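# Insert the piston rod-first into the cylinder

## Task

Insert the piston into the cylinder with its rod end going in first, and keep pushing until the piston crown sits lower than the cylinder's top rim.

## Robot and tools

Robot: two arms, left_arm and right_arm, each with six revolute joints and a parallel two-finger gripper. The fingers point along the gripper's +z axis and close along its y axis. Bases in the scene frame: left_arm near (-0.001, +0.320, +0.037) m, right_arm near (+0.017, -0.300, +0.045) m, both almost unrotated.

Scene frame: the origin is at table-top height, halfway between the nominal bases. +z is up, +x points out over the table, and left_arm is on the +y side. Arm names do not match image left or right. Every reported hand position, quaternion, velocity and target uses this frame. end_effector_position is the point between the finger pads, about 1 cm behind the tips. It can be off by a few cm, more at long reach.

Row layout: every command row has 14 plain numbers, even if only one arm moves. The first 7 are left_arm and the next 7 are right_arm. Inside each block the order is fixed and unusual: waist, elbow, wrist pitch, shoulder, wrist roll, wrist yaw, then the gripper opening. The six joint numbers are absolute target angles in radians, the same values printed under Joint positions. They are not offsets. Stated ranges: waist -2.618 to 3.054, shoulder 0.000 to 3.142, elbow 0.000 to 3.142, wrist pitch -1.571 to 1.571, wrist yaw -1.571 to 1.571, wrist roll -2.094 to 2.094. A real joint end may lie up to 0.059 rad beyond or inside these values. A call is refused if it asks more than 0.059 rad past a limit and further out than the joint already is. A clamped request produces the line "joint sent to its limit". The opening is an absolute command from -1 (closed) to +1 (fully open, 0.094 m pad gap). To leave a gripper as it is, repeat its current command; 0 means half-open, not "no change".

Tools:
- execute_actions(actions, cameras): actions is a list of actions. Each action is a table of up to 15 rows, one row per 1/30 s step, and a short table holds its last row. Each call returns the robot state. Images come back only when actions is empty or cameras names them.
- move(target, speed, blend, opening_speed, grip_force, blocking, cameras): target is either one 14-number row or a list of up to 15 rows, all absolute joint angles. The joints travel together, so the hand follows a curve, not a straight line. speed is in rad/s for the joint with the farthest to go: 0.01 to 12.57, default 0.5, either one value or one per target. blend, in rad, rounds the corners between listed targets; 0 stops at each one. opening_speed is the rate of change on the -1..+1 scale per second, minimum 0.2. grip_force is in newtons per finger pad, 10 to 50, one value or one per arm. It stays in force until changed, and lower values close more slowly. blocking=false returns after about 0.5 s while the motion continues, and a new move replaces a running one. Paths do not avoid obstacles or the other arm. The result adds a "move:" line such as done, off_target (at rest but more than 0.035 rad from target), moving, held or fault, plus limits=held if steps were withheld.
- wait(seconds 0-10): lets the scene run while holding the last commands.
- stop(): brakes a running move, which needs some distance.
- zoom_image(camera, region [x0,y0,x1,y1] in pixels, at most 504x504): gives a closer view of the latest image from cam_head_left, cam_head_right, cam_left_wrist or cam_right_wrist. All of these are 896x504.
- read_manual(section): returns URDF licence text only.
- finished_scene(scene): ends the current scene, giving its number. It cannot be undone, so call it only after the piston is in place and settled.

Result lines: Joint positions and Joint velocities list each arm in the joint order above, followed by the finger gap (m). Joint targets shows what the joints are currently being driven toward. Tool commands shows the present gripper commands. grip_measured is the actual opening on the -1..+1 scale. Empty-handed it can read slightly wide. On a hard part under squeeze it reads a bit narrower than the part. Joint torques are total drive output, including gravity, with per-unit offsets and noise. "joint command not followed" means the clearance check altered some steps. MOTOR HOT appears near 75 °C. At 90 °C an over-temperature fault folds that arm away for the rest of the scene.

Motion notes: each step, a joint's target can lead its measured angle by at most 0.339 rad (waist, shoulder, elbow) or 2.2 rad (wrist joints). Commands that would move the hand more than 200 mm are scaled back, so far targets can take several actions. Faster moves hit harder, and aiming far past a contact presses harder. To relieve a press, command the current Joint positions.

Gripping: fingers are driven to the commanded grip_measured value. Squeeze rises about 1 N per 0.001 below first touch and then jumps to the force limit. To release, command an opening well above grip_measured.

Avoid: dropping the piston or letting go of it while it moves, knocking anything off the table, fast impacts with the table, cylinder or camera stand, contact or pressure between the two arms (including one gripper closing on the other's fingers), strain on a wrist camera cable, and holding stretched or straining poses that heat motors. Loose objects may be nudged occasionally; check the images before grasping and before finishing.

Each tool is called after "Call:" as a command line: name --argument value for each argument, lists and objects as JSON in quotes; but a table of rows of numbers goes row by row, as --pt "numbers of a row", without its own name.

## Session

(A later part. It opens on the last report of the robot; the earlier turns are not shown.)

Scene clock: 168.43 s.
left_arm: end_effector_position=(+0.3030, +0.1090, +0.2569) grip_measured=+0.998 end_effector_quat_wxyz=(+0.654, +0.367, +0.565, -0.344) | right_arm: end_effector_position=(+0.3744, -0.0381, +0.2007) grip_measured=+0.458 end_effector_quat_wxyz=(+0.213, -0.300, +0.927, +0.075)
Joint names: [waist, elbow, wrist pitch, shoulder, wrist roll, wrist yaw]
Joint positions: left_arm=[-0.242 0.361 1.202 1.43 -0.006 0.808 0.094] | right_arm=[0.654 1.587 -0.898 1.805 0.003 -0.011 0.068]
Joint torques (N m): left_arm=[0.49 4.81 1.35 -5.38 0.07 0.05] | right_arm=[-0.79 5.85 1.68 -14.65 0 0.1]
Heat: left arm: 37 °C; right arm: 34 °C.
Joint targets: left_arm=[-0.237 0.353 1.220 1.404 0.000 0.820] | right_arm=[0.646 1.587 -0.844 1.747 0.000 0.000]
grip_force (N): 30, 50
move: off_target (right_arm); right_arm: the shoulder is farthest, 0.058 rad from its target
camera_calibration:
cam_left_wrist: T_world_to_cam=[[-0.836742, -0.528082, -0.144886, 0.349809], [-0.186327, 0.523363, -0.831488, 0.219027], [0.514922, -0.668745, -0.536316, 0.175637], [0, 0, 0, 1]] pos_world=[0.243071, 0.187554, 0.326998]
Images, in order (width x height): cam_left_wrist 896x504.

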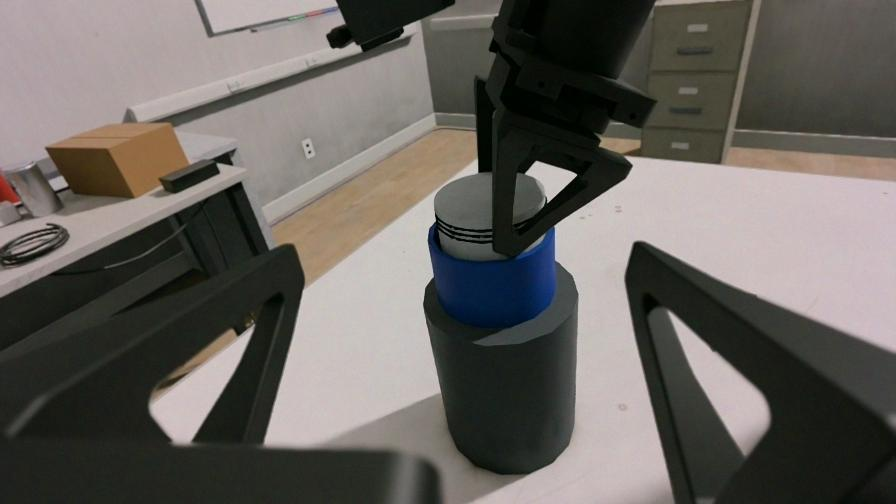

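Call:
move --target '[-0.237, 0.353, 1.22, 1.404, 0.0, 0.82, 1.0, 0.6464, 1.587, -0.8436, 1.747, 0.0, 0.0, 0.85]' --speed 0.1 --opening_speed 0.3 --cameras '["cam_left_wrist", "cam_right_wrist"]'

Call:
zoom_image --camera "cam_left_wrist" --region '[400, 120, 590, 310]'

Scene clock: 171.20 s.
left_arm: end_effector_position=(+0.3030, +0.1090, +0.2569) grip_measured=+0.998 end_effector_quat_wxyz=(+0.654, +0.367, +0.565, -0.344) | right_arm: end_effector_position=(+0.3805, -0.0337, +0.2174) grip_measured=+0.848 end_effector_quat_wxyz=(+0.244, -0.298, +0.919, +0.085)
Joint names: [waist, elbow, wrist pitch, shoulder, wrist roll, wrist yaw]
Joint positions: left_arm=[-0.242 0.361 1.202 1.43 -0.006 0.808 0.094] | right_arm=[0.654 1.587 -0.859 1.777 0.003 -0.011 0.087]
Joint torques (N m): left_arm=[0.49 4.82 1.35 -5.38 0.07 0.06] | right_arm=[-0.7 5.91 1.34 -11.75 0 0.1]
Heat: left arm: 37 °C; right arm: 34 °C.
Joint targets: left_arm=[-0.237 0.353 1.220 1.404 0.000 0.820] | right_arm=[0.646 1.587 -0.844 1.747 0.000 0.000]
grip_force (N): 30, 50
move: done
camera_calibration:
cam_left_wrist: T_world_to_cam=[[-0.836742, -0.528082, -0.144886, 0.349809], [-0.186327, 0.523363, -0.831488, 0.219027], [0.514922, -0.668745, -0.536316, 0.175637], [0, 0, 0, 1]] pos_world=[0.243071, 0.187554, 0.326998]
cam_right_wrist: T_world_to_cam=[[0.57381, -0.816793, -0.0599325, -0.233038], [-0.803544, -0.575624, 0.151573, 0.261187], [-0.158302, -0.0388155, -0.986628, 0.397162], [0, 0, 0, 1]] pos_world=[0.406466, -0.0245821, 0.338296]
Images, in order (width x height): cam_left_wrist 896x504, cam_right_wrist 896x504.

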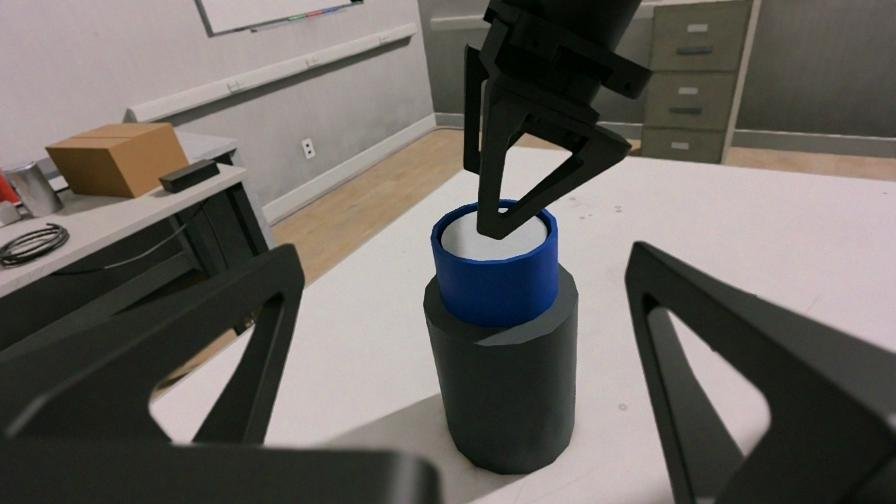

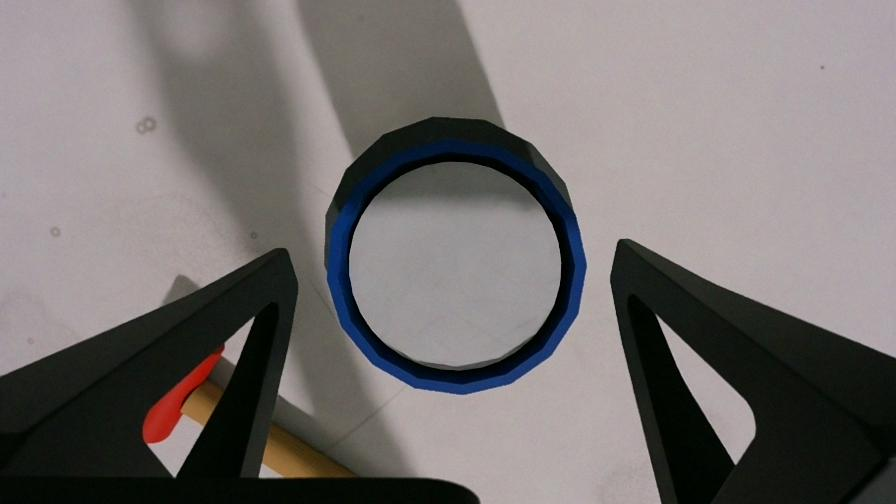

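Scaled by 2.653 from the camera's 896x504 image, which has a finer 1280x720 frame.

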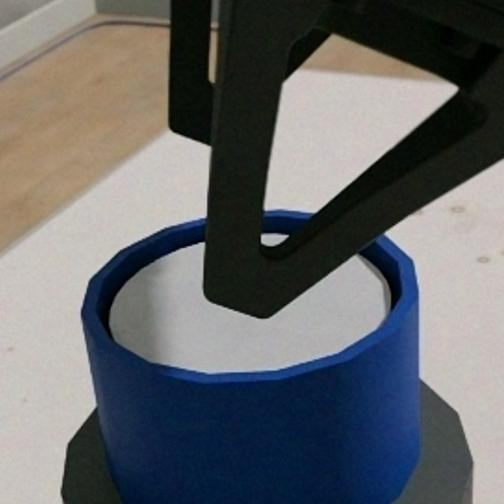

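Call:
zoom_image --camera "cam_right_wrist" --region '[300, 100, 620, 410]'

Scaled by 1.575 from the camera's 896x504 image, which has a finer 1280x720 frame.

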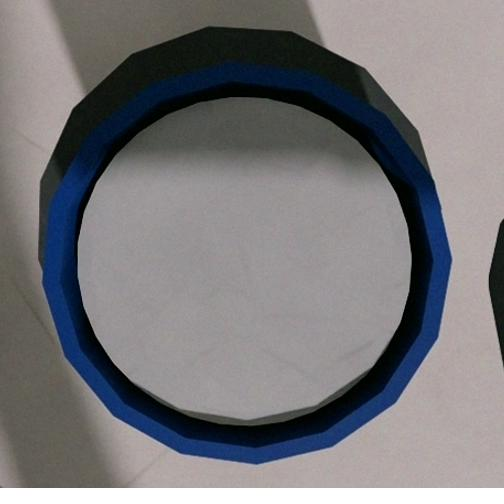

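Call:
move --target '[-0.237, 0.353, 1.22, 1.404, 0.0, 0.82, 1.0, 0.666, 1.516, -0.776, 1.797, 0.0, 0.0, 1.0]' --speed 0.1 --cameras '["cam_left_wrist", "cam_right_wrist"]'

Call:
zoom_image --camera "cam_right_wrist" --region '[270, 80, 650, 450]'

Scene clock: 186.47 s.
left_arm: end_effector_position=(+0.3030, +0.1090, +0.2569) grip_measured=+0.998 end_effector_quat_wxyz=(+0.654, +0.367, +0.565, -0.344) | right_arm: end_effector_position=(+0.3810, -0.0304, +0.1989) grip_measured=+0.998 end_effector_quat_wxyz=(+0.243, -0.300, +0.919, +0.085)
Joint names: [waist, elbow, wrist pitch, shoulder, wrist roll, wrist yaw]
Joint positions: left_arm=[-0.242 0.361 1.202 1.43 -0.006 0.808 0.094] | right_arm=[0.66 1.527 -0.791 1.787 0.003 -0.011 0.094]
Joint torques (N m): left_arm=[0.49 4.82 1.34 -5.38 0.07 0.06] | right_arm=[0.68 5.03 1.36 -8.18 -0.03 0.11]
Heat: left arm: 37 °C; right arm: 34 °C.
Joint targets: left_arm=[-0.237 0.353 1.220 1.404 0.000 0.820] | right_arm=[0.666 1.516 -0.776 1.797 0.000 0.000]
grip_force (N): 30, 50
move: done
camera_calibration:
cam_left_wrist: T_world_to_cam=[[-0.836742, -0.528082, -0.144886, 0.349809], [-0.186327, 0.523363, -0.831488, 0.219027], [0.514922, -0.668745, -0.536316, 0.175637], [0, 0, 0, 1]] pos_world=[0.243071, 0.187554, 0.326998]
cam_right_wrist: T_world_to_cam=[[0.578069, -0.813789, -0.0598636, -0.233295], [-0.800105, -0.579694, 0.154231, 0.264309], [-0.160214, -0.0412591, -0.98622, 0.379757], [0, 0, 0, 1]] pos_world=[0.407178, -0.0209664, 0.319793]
Images, in order (width x height): cam_left_wrist 896x504, cam_right_wrist 896x504.

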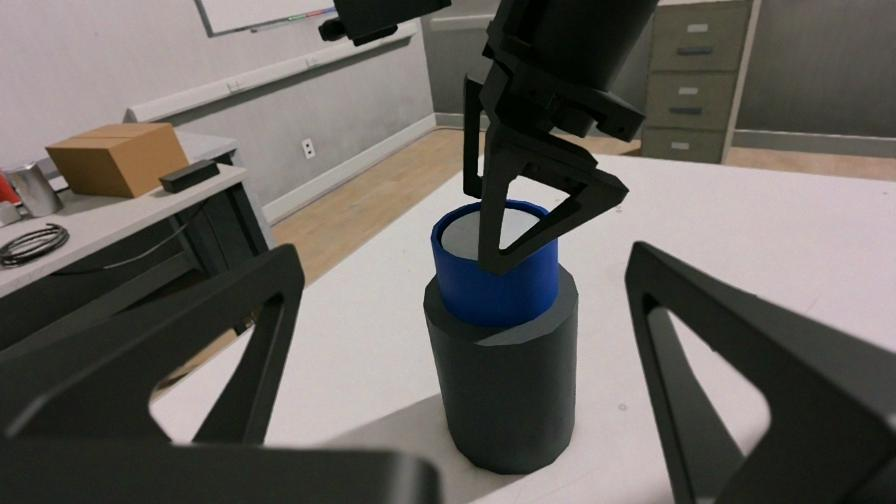

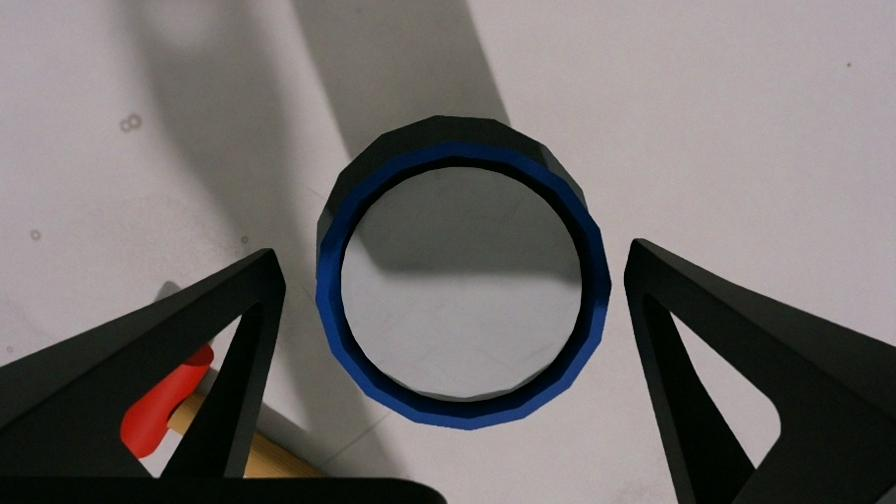

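Scaled by 1.326 from the camera's 896x504 image, which has a finer 1280x720 frame.

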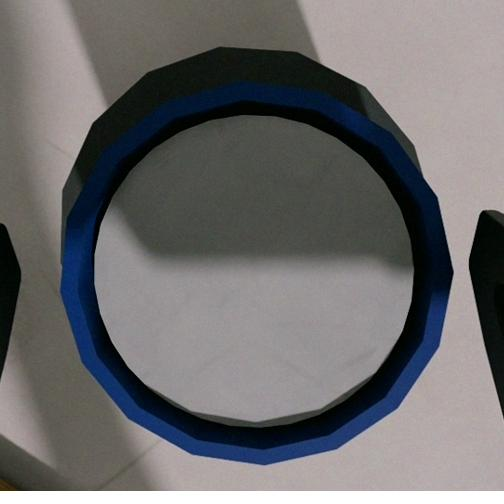

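Call:
move --pt "-0.237 0.353 1.22 1.404 0.0 0.82 1.0 0.670 1.502 -0.777 1.813 0.0 0.0 1.0" --pt "-0.237 0.353 1.22 1.404 0.0 0.82 1.0 0.670 1.502 -0.777 1.813 0.0 0.0 0.66" --speed 0.1 --grip_force '[30, 20]' --cameras '["cam_left_wrist", "cam_right_wrist"]'

Call:
zoom_image --camera "cam_right_wrist" --region '[270, 80, 650, 450]'

Call:
zoom_image --camera "cam_left_wrist" --region '[400, 120, 590, 310]'

Scene clock: 190.33 s.
left_arm: end_effector_position=(+0.3030, +0.1090, +0.2569) grip_measured=+0.998 end_effector_quat_wxyz=(+0.654, +0.367, +0.565, -0.344) | right_arm: end_effector_position=(+0.3796, -0.0321, +0.1875) grip_measured=+0.749 end_effector_quat_wxyz=(+0.231, -0.301, +0.922, +0.078)
Joint names: [waist, elbow, wrist pitch, shoulder, wrist roll, wrist yaw]
Joint positions: left_arm=[-0.242 0.361 1.202 1.43 -0.006 0.808 0.094] | right_arm=[0.661 1.514 -0.789 1.802 0.003 -0.003 0.082]
Joint torques (N m): left_arm=[0.47 4.82 1.35 -5.39 0.07 0.06] | right_arm=[0.83 4.96 1.26 -8.21 -0.01 0.02]
Heat: left arm: 37 °C; right arm: 34 °C.
Joint targets: left_arm=[-0.237 0.353 1.220 1.404 0.000 0.820] | right_arm=[0.670 1.502 -0.777 1.813 0.000 0.000]
grip_force (N): 30, 20
move: done
camera_calibration:
cam_left_wrist: T_world_to_cam=[[-0.836742, -0.528082, -0.144886, 0.349809], [-0.186327, 0.523363, -0.831488, 0.219027], [0.514922, -0.668745, -0.536316, 0.175637], [0, 0, 0, 1]] pos_world=[0.243071, 0.187554, 0.326998]
cam_right_wrist: T_world_to_cam=[[0.575443, -0.81612, -0.0530349, -0.234911], [-0.798351, -0.57462, 0.180133, 0.258648], [-0.177485, -0.0613158, -0.982211, 0.373368], [0, 0, 0, 1]] pos_world=[0.407937, -0.0201981, 0.307677]
Images, in order (width x height): cam_left_wrist 896x504, cam_right_wrist 896x504.

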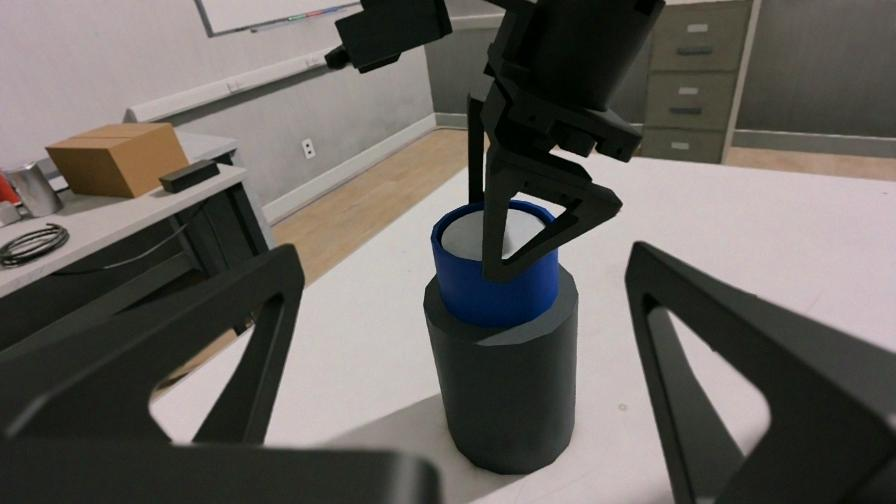

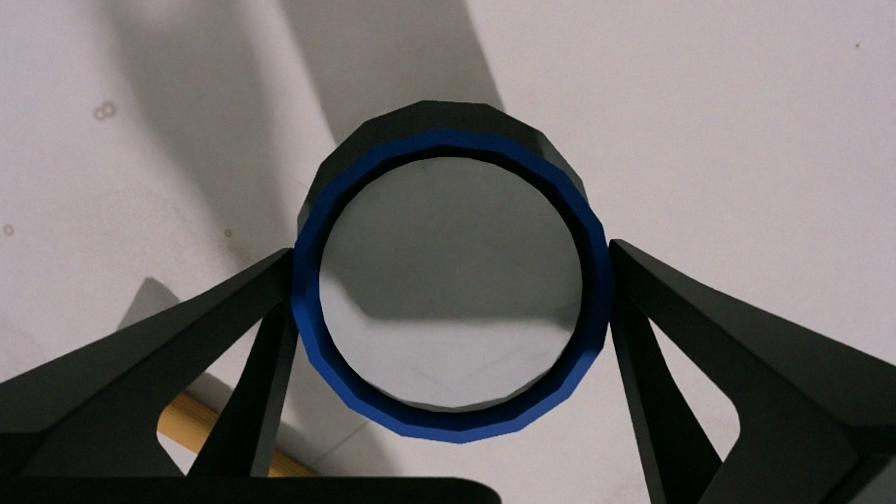

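Scaled by 1.326 from the camera's 896x504 image, which has a finer 1280x720 frame.

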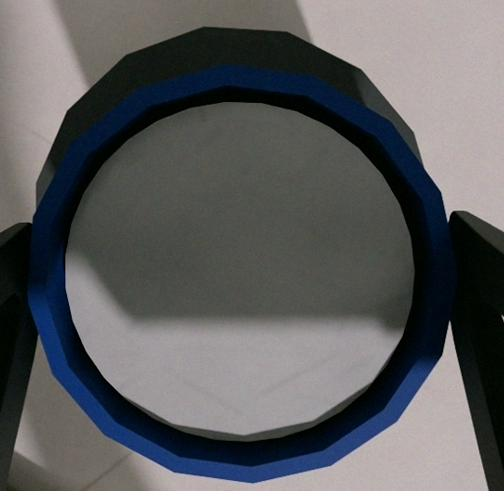

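Scaled by 2.653 from the camera's 896x504 image, which has a finer 1280x720 frame.

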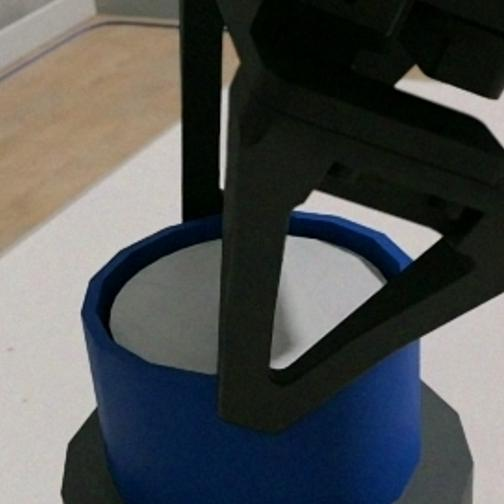

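Call:
move --target '[-0.237, 0.353, 1.22, 1.404, 0.0, 0.82, 1.0, 0.69, 1.502, -0.777, 1.813, 0.0, 0.0, 0.66]' --speed 0.05 --cameras '["cam_right_wrist"]'

Call:
zoom_image --camera "cam_right_wrist" --region '[270, 80, 650, 450]'

Scene clock: 194.83 s.
left_arm: end_effector_position=(+0.3030, +0.1090, +0.2569) grip_measured=+0.998 end_effector_quat_wxyz=(+0.654, +0.367, +0.565, -0.344) | right_arm: end_effector_position=(+0.3778, -0.0287, +0.1878) grip_measured=+0.749 end_effector_quat_wxyz=(+0.234, -0.306, +0.920, +0.075)
Joint names: [waist, elbow, wrist pitch, shoulder, wrist roll, wrist yaw]
Joint positions: left_arm=[-0.242 0.361 1.202 1.43 -0.006 0.808 0.094] | right_arm=[0.673 1.514 -0.786 1.802 0.003 0.006 0.082]
Joint torques (N m): left_arm=[0.5 4.82 1.35 -5.37 0.07 0.05] | right_arm=[1.73 5.03 1.24 -8.17 -0.03 -0.05]
Heat: left arm: 37 °C; right arm: 34 °C.
Joint targets: left_arm=[-0.237 0.353 1.220 1.404 0.000 0.820] | right_arm=[0.690 1.502 -0.777 1.813 0.000 0.000]
grip_force (N): 30, 20
move: done
camera_calibration:
cam_right_wrist: T_world_to_cam=[[0.582166, -0.81182, -0.0450772, -0.234978], [-0.795053, -0.579996, 0.177467, 0.258234], [-0.170216, -0.0674764, -0.983094, 0.370783], [0, 0, 0, 1]] pos_world=[0.405219, -0.0159659, 0.308094]
Images, in order (width x height): cam_right_wrist 896x504.

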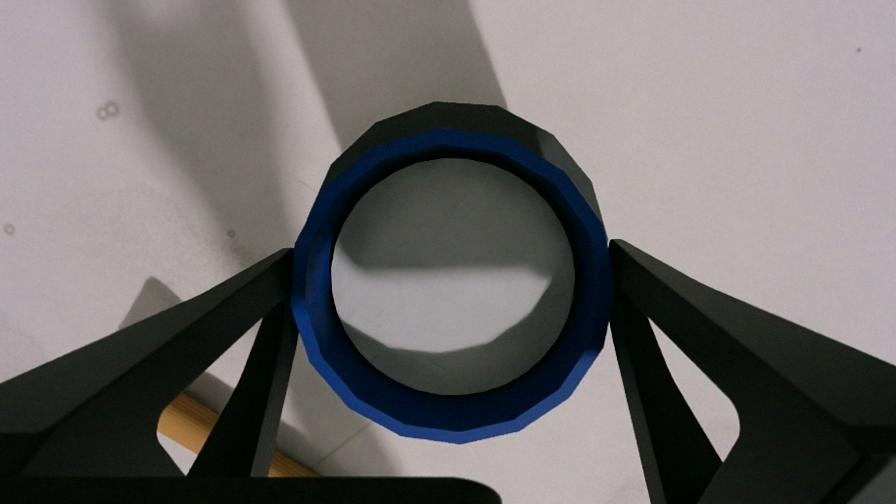

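Scaled by 1.326 from the camera's 896x504 image, which has a finer 1280x720 frame.

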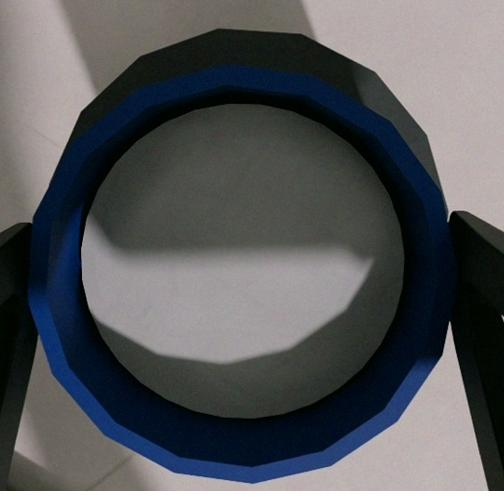

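Call:
move --pt "-0.237 0.353 1.22 1.404 0.0 0.82 1.0 0.677 1.502 -0.777 1.813 0.0 0.0 1.0" --pt "-0.237 0.353 1.22 1.404 0.0 0.82 1.0 0.675 1.65 -1.0 1.657 0.0 0.0 1.0" --speed '[0.3, 0.3]' --grip_force '[30, 40]' --cameras '["cam_left_wrist", "cam_right_wrist"]'

Call:
zoom_image --camera "cam_right_wrist" --region '[320, 90, 620, 390]'

Call:
zoom_image --camera "cam_left_wrist" --region '[390, 150, 610, 370]'

Scene clock: 202.77 s.
left_arm: end_effector_position=(+0.3030, +0.1090, +0.2569) grip_measured=+0.998 end_effector_quat_wxyz=(+0.654, +0.367, +0.565, -0.344) | right_arm: end_effector_position=(+0.3510, -0.0453, +0.2542) grip_measured=+0.998 end_effector_quat_wxyz=(+0.243, -0.308, +0.916, +0.079)
Joint names: [waist, elbow, wrist pitch, shoulder, wrist roll, wrist yaw]
Joint positions: left_arm=[-0.242 0.361 1.202 1.43 -0.006 0.808 0.094] | right_arm=[0.68 1.623 -0.997 1.679 0.002 0.006 0.094]
Joint torques (N m): left_arm=[0.49 4.81 1.35 -5.38 0.07 0.05] | right_arm=[-0.54 7.95 1.1 -9.95 -0.01 -0.08]
Heat: left arm: 37 °C; right arm: 34 °C.
Joint targets: left_arm=[-0.237 0.353 1.220 1.404 0.000 0.820] | right_arm=[0.675 1.650 -1.000 1.657 0.000 0.000]
grip_force (N): 30, 40
move: done
camera_calibration:
cam_left_wrist: T_world_to_cam=[[-0.836742, -0.528082, -0.144886, 0.349809], [-0.186327, 0.523363, -0.831488, 0.219027], [0.514922, -0.668745, -0.536316, 0.175637], [0, 0, 0, 1]] pos_world=[0.243071, 0.187554, 0.326998]
cam_right_wrist: T_world_to_cam=[[0.589063, -0.806821, -0.0452154, -0.232031], [-0.79346, -0.588092, 0.156742, 0.219822], [-0.153054, -0.0564545, -0.986604, 0.425767], [0, 0, 0, 1]] pos_world=[0.376266, -0.0338952, 0.375116]
Images, in order (width x height): cam_left_wrist 896x504, cam_right_wrist 896x504.

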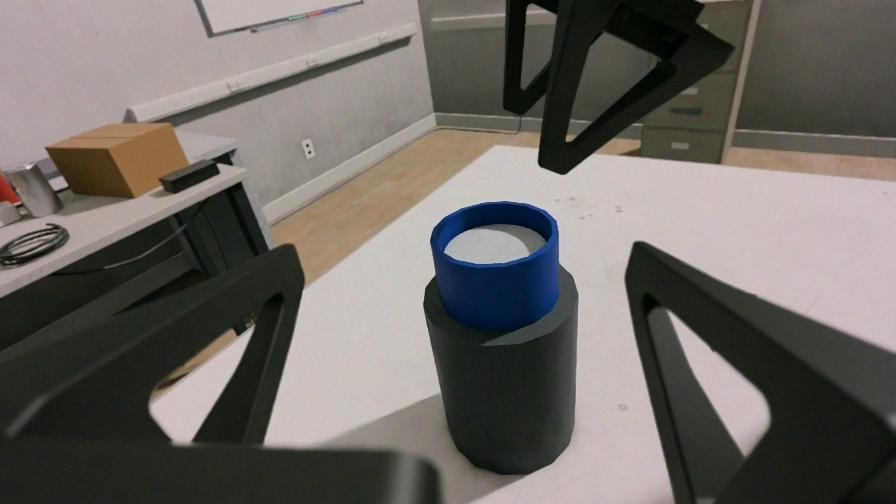

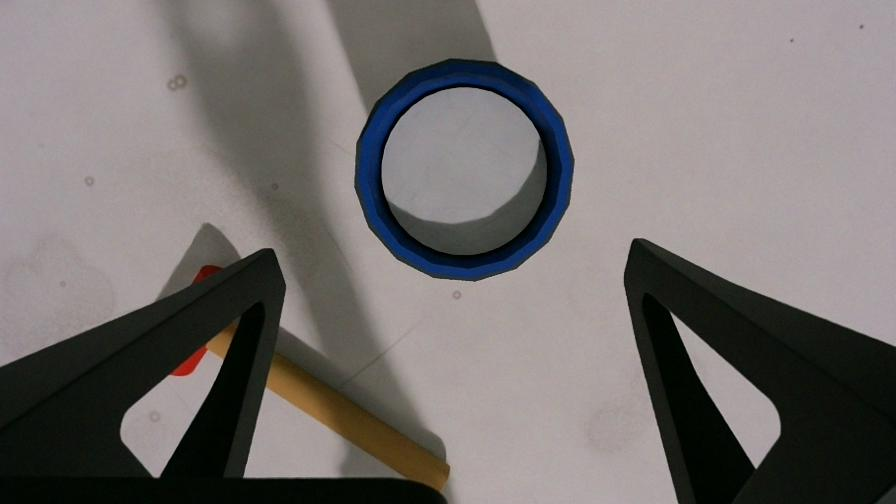

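Scaled by 1.680 from the camera's 896x504 image, which has a finer 1280x720 frame.

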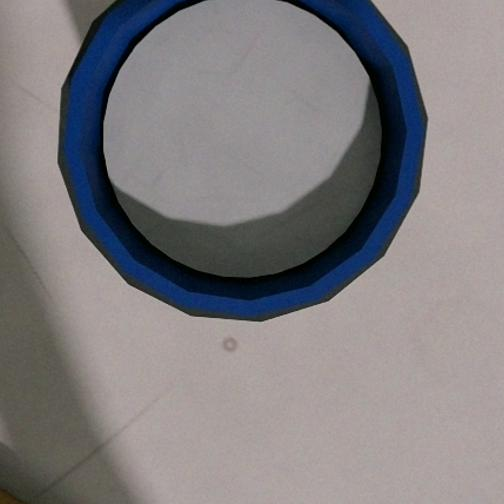

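Scaled by 2.291 from the camera's 896x504 image, which has a finer 1280x720 frame.

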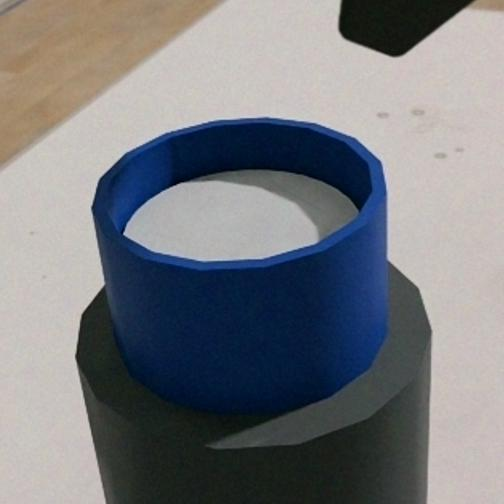

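Call:
move --target '[-0.237, 0.353, 1.22, 1.404, 0.0, 0.82, 1.0, 0.675, 2.12, -1.31, 2.05, 0.0, 0.0, -1.0]' --speed 0.5 --grip_force '[30, 45]' --cameras '["cam_left_wrist", "cam_right_wrist", "cam_head_left"]'

Call:
zoom_image --camera "cam_left_wrist" --region '[390, 50, 650, 310]'

Scene clock: 207.70 s.
left_arm: end_effector_position=(+0.3030, +0.1090, +0.2569) grip_measured=+0.998 end_effector_quat_wxyz=(+0.654, +0.367, +0.565, -0.344) | right_arm: end_effector_position=(+0.3808, -0.0225, +0.2320) grip_measured=-0.976 end_effector_quat_wxyz=(+0.148, -0.315, +0.936, +0.047)
Joint names: [waist, elbow, wrist pitch, shoulder, wrist roll, wrist yaw]
Joint positions: left_arm=[-0.242 0.361 1.202 1.43 -0.006 0.808 0.094] | right_arm=[0.68 2.087 -1.307 2.04 0.002 0.006 0.001]
Joint torques (N m): left_arm=[0.49 4.82 1.35 -5.38 0.07 0.06] | right_arm=[-0.51 7.94 0.77 -9.78 0 -0.06]
Heat: left arm: 37 °C; right arm: 34 °C.
Joint targets: left_arm=[-0.237 0.353 1.220 1.404 0.000 0.820] | right_arm=[0.675 2.120 -1.310 2.050 0.000 0.000]
grip_force (N): 30, 45
move: done
camera_calibration:
cam_left_wrist: T_world_to_cam=[[-0.836742, -0.528082, -0.144886, 0.349809], [-0.186327, 0.523363, -0.831488, 0.219027], [0.514922, -0.668745, -0.536316, 0.175637], [0, 0, 0, 1]] pos_world=[0.243071, 0.187554, 0.326998]
cam_right_wrist: T_world_to_cam=[[0.582046, -0.812181, -0.0398097, -0.230908], [-0.75142, -0.555923, 0.355411, 0.198957], [-0.310789, -0.176952, -0.933862, 0.454716], [0, 0, 0, 1]] pos_world=[0.42522, 0.00352854, 0.344737]
Images, in order (width x height): cam_head_left 896x504, cam_left_wrist 896x504, cam_right_wrist 896x504.

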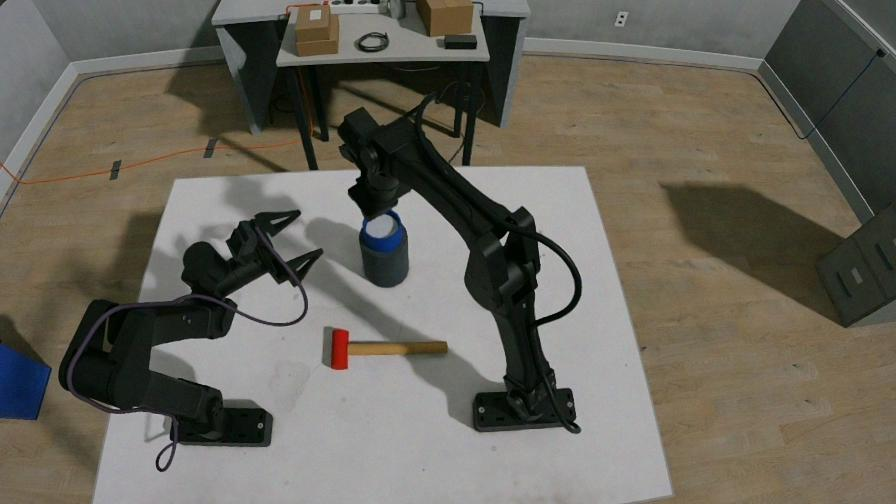

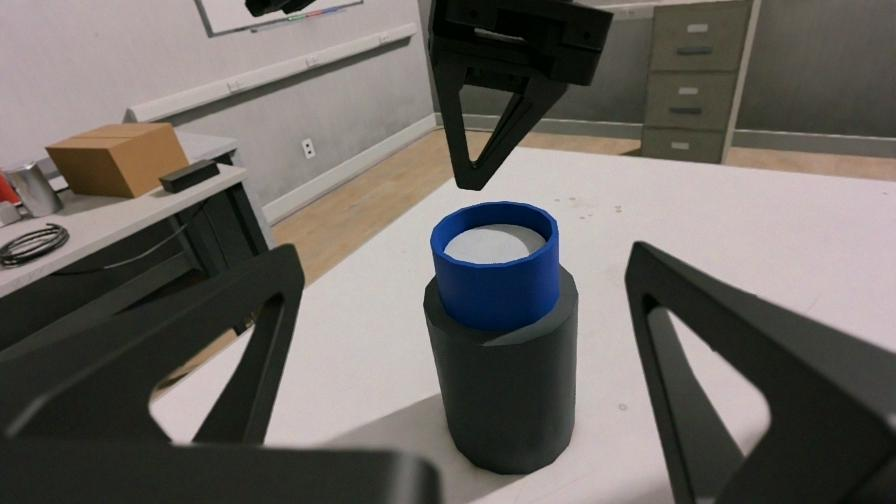

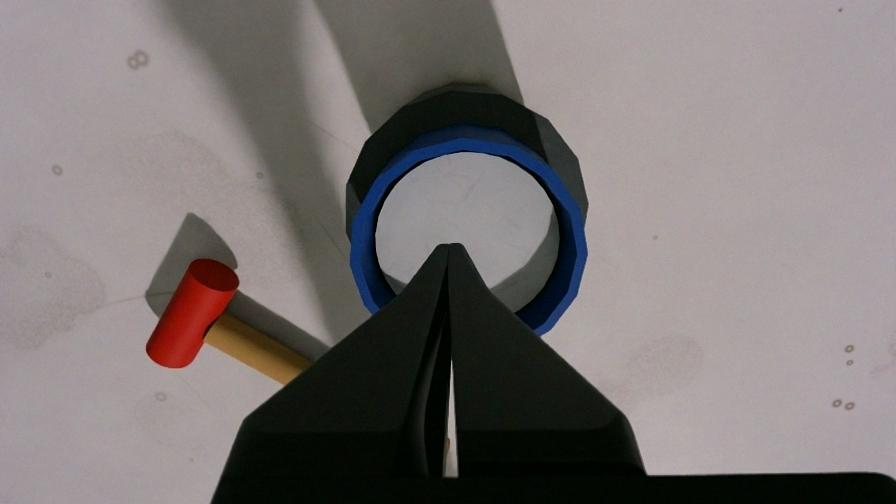

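Scaled by 1.938 from the camera's 896x504 image, which has a finer 1280x720 frame.

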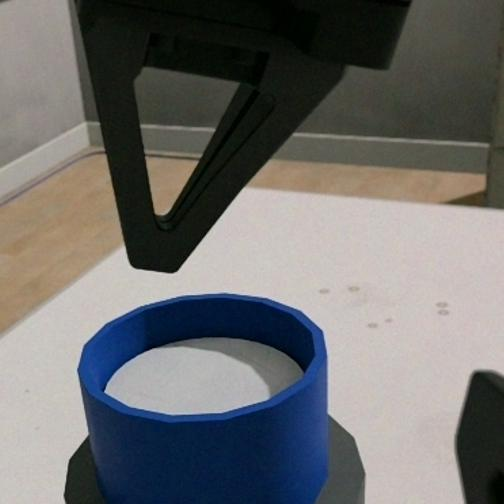

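Call:
move --target '[-0.237, 0.353, 1.22, 1.404, 0.0, 0.82, 1.0, 0.667, 2.12, -1.362, 2.088, 0.0, 0.0, -1.0]' --speed 0.2 --cameras '["cam_left_wrist", "cam_right_wrist"]'

Call:
zoom_image --camera "cam_left_wrist" --region '[390, 110, 610, 330]'

Call:
zoom_image --camera "cam_right_wrist" --region '[320, 80, 620, 380]'

Scene clock: 211.67 s.
left_arm: end_effector_position=(+0.3030, +0.1090, +0.2569) grip_measured=+0.998 end_effector_quat_wxyz=(+0.654, +0.367, +0.565, -0.344) | right_arm: end_effector_position=(+0.3745, -0.0312, +0.2131) grip_measured=-0.977 end_effector_quat_wxyz=(+0.107, -0.314, +0.943, +0.033)
Joint names: [waist, elbow, wrist pitch, shoulder, wrist roll, wrist yaw]
Joint positions: left_arm=[-0.242 0.361 1.202 1.43 -0.006 0.808 0.094] | right_arm=[0.673 2.087 -1.358 2.076 0.002 0.006 0.001]
Joint torques (N m): left_arm=[0.47 4.82 1.35 -5.38 0.07 0.06] | right_arm=[-0.54 7.83 0.57 -9.83 -0.02 -0.08]
Heat: left arm: 37 °C; right arm: 33 °C.
Joint targets: left_arm=[-0.237 0.353 1.220 1.404 0.000 0.820] | right_arm=[0.667 2.120 -1.362 2.088 0.000 0.000]
grip_force (N): 30, 45
move: done
camera_calibration:
cam_left_wrist: T_world_to_cam=[[-0.836742, -0.528082, -0.144886, 0.349809], [-0.186327, 0.523363, -0.831488, 0.219027], [0.514922, -0.668745, -0.536316, 0.175637], [0, 0, 0, 1]] pos_world=[0.243071, 0.187554, 0.326998]
cam_right_wrist: T_world_to_cam=[[0.573763, -0.818184, -0.0370165, -0.232713], [-0.72776, -0.530042, 0.435225, 0.171138], [-0.375714, -0.222777, -0.899561, 0.449192], [0, 0, 0, 1]] pos_world=[0.426837, 0.000377106, 0.320978]
Images, in order (width x height): cam_left_wrist 896x504, cam_right_wrist 896x504.

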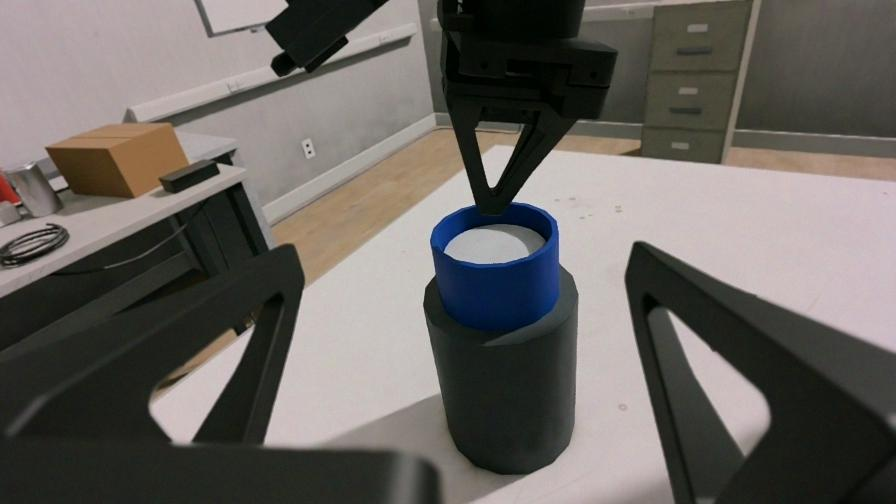

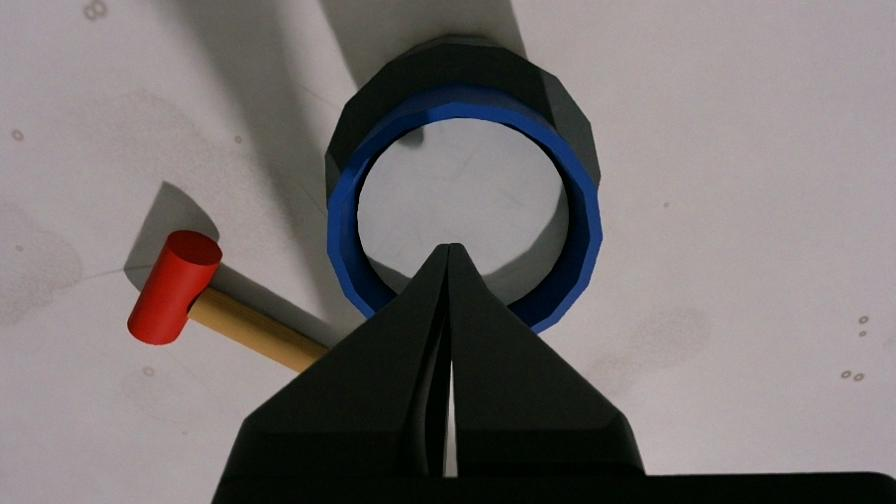

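Scaled by 2.291 from the camera's 896x504 image, which has a finer 1280x720 frame.

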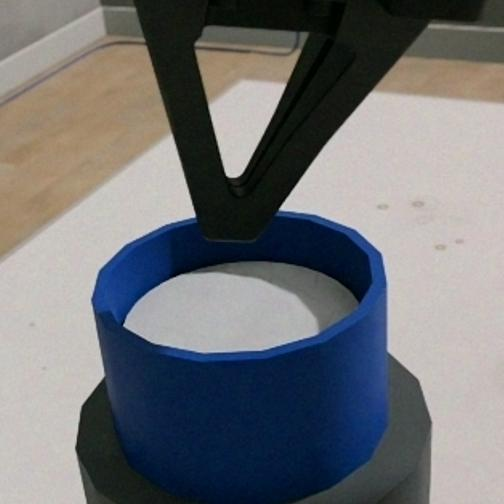

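Scaled by 1.680 from the camera's 896x504 image, which has a finer 1280x720 frame.

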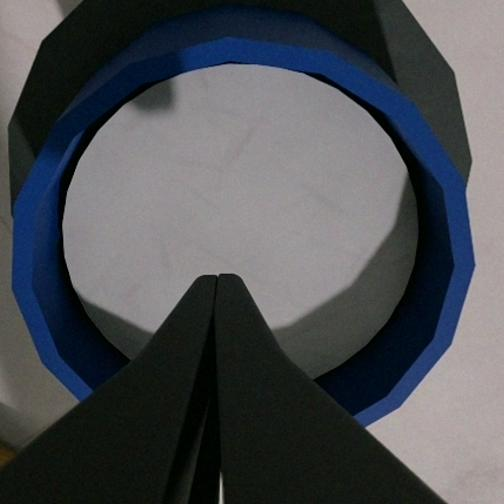

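Call:
move --target '[-0.237, 0.353, 1.22, 1.404, 0.0, 0.82, 1.0, 0.660, 2.145, -1.3965, 2.149, 0.0, 0.0, -1.0]' --speed 0.15 --cameras '["cam_left_wrist", "cam_right_wrist"]'

Call:
zoom_image --camera "cam_left_wrist" --region '[390, 110, 610, 330]'

Call:
zoom_image --camera "cam_right_wrist" --region '[320, 80, 620, 380]'

Scene clock: 213.90 s.
left_arm: end_effector_position=(+0.3030, +0.1090, +0.2569) grip_measured=+0.998 end_effector_quat_wxyz=(+0.654, +0.367, +0.565, -0.344) | right_arm: end_effector_position=(+0.3750, -0.0348, +0.1920) grip_measured=-0.977 end_effector_quat_wxyz=(+0.073, -0.312, +0.947, +0.021)
Joint names: [waist, elbow, wrist pitch, shoulder, wrist roll, wrist yaw]
Joint positions: left_arm=[-0.242 0.361 1.202 1.43 -0.006 0.808 0.094] | right_arm=[0.666 2.11 -1.392 2.137 0.002 0.006 0.001]
Joint torques (N m): left_arm=[0.49 4.82 1.34 -5.38 0.07 0.06] | right_arm=[-0.61 8.12 0.44 -10.32 -0.01 -0.06]
Heat: left arm: 37 °C; right arm: 33 °C.
Joint targets: left_arm=[-0.237 0.353 1.220 1.404 0.000 0.820] | right_arm=[0.660 2.145 -1.396 2.149 0.000 0.000]
grip_force (N): 30, 45
move: done
camera_calibration:
cam_left_wrist: T_world_to_cam=[[-0.836742, -0.528082, -0.144886, 0.349809], [-0.186327, 0.523363, -0.831488, 0.219027], [0.514922, -0.668745, -0.536316, 0.175637], [0, 0, 0, 1]] pos_world=[0.243071, 0.187554, 0.326998]
cam_right_wrist: T_world_to_cam=[[0.565772, -0.823841, -0.0344756, -0.234472], [-0.704353, -0.504606, 0.49926, 0.158538], [-0.428707, -0.258184, -0.865766, 0.441761], [0, 0, 0, 1]] pos_world=[0.43371, 0.000887775, 0.295227]
Images, in order (width x height): cam_left_wrist 896x504, cam_right_wrist 896x504.

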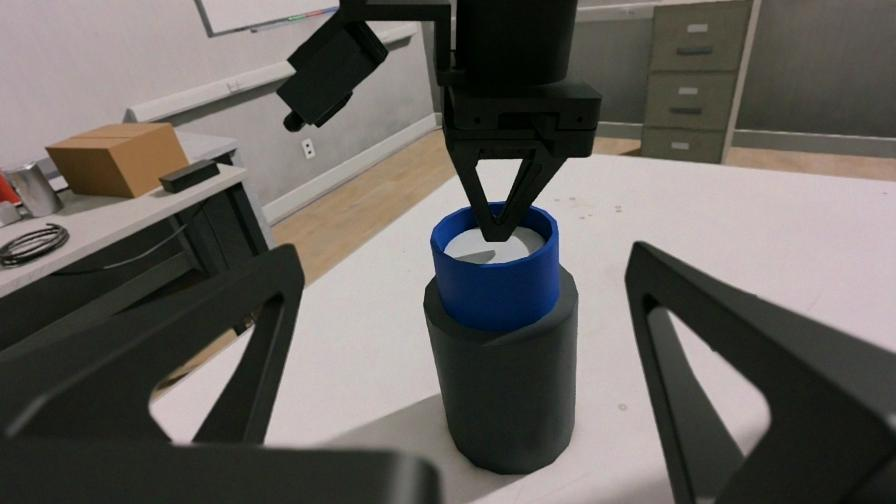

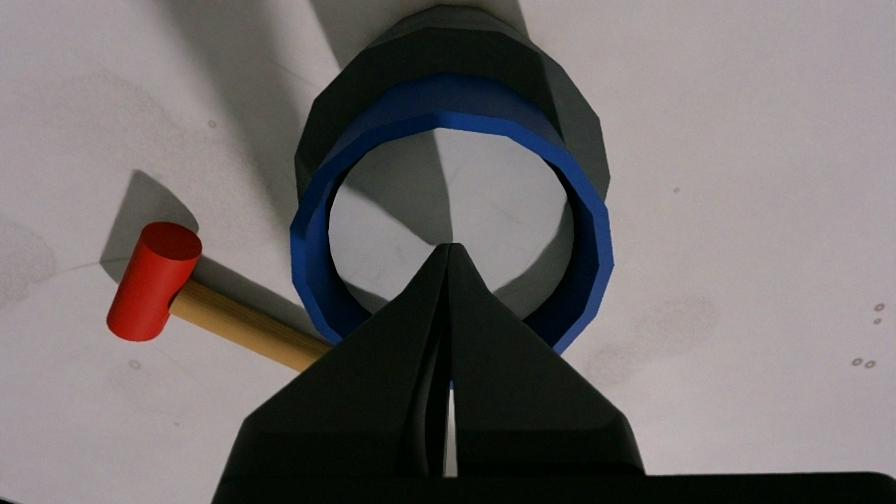

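Scaled by 2.291 from the camera's 896x504 image, which has a finer 1280x720 frame.

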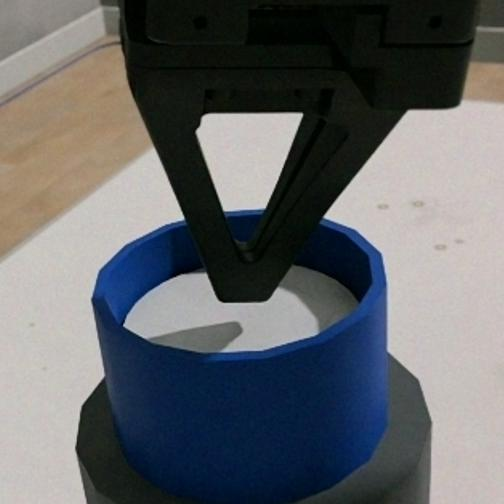

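Scaled by 1.680 from the camera's 896x504 image, which has a finer 1280x720 frame.

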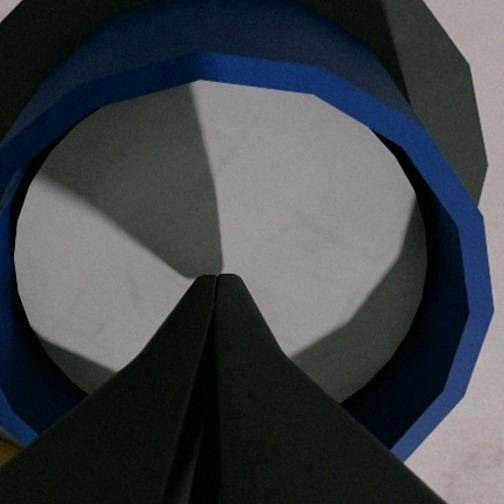

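Call:
move --target '[-0.237, 0.353, 1.22, 1.404, 0.0, 0.82, 1.0, 0.660, 2.077, -1.366, 2.180, 0.0, 0.0, -1.0]' --speed 0.06 --cameras '["cam_left_wrist", "cam_right_wrist"]'

Call:
zoom_image --camera "cam_left_wrist" --region '[390, 110, 610, 330]'

Scene clock: 217.93 s.
left_arm: end_effector_position=(+0.3030, +0.1090, +0.2569) grip_measured=+0.998 end_effector_quat_wxyz=(+0.654, +0.367, +0.565, -0.344) | right_arm: end_effector_position=(+0.3758, -0.0342, +0.1836) grip_measured=-0.977 end_effector_quat_wxyz=(+0.066, -0.312, +0.948, +0.019)
Joint names: [waist, elbow, wrist pitch, shoulder, wrist roll, wrist yaw]
Joint positions: left_arm=[-0.242 0.361 1.202 1.43 -0.006 0.808 0.094] | right_arm=[0.666 2.104 -1.385 2.153 0.002 0.006 0.001]
Joint torques (N m): left_arm=[0.49 4.81 1.35 -5.38 0.07 0.05] | right_arm=[-0.64 3.3 0.7 -9.06 0.01 -0.07]
Heat: left arm: 38 °C; right arm: 33 °C.
Joint targets: left_arm=[-0.237 0.353 1.220 1.404 0.000 0.820] | right_arm=[0.660 2.077 -1.366 2.180 0.000 0.000]
grip_force (N): 30, 45
move: done
camera_calibration:
cam_left_wrist: T_world_to_cam=[[-0.836742, -0.528082, -0.144886, 0.349809], [-0.186327, 0.523363, -0.831488, 0.219027], [0.514922, -0.668745, -0.536316, 0.175637], [0, 0, 0, 1]] pos_world=[0.243071, 0.187554, 0.326998]
cam_right_wrist: T_world_to_cam=[[0.565362, -0.824146, -0.0338891, -0.234683], [-0.698133, -0.49999, 0.512466, 0.159008], [-0.439291, -0.26607, -0.858039, 0.437197], [0, 0, 0, 1]] pos_world=[0.435746, 0.00241442, 0.285693]
Images, in order (width x height): cam_left_wrist 896x504, cam_right_wrist 896x504.

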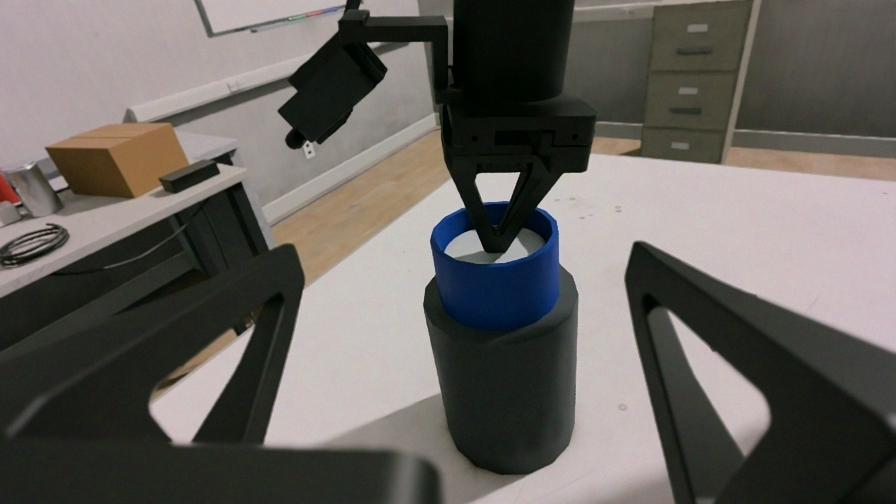

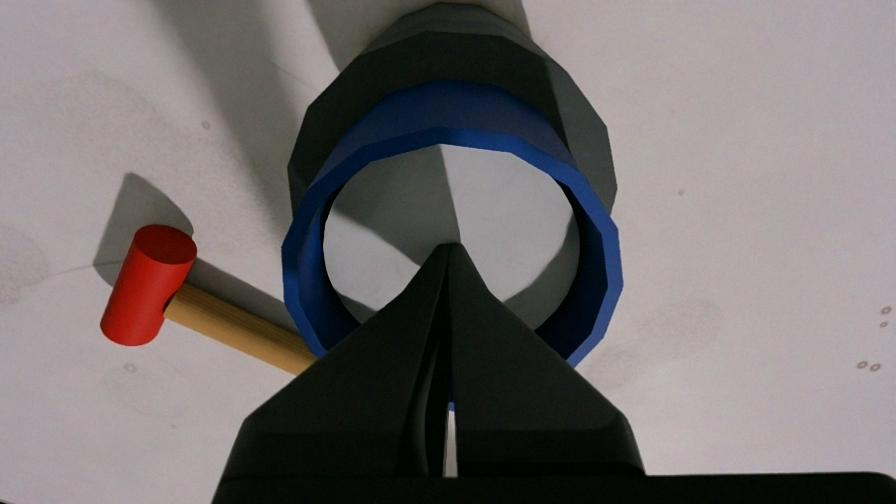

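Scaled by 2.291 from the camera's 896x504 image, which has a finer 1280x720 frame.

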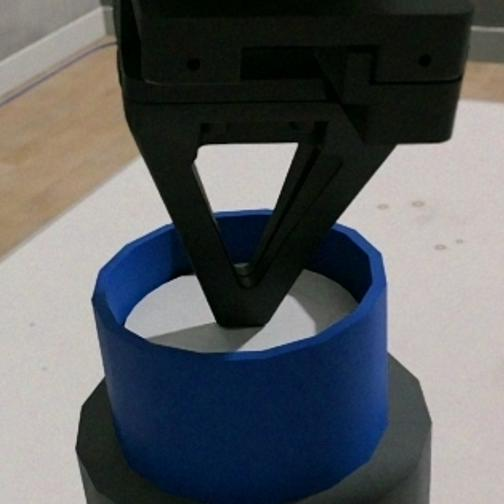

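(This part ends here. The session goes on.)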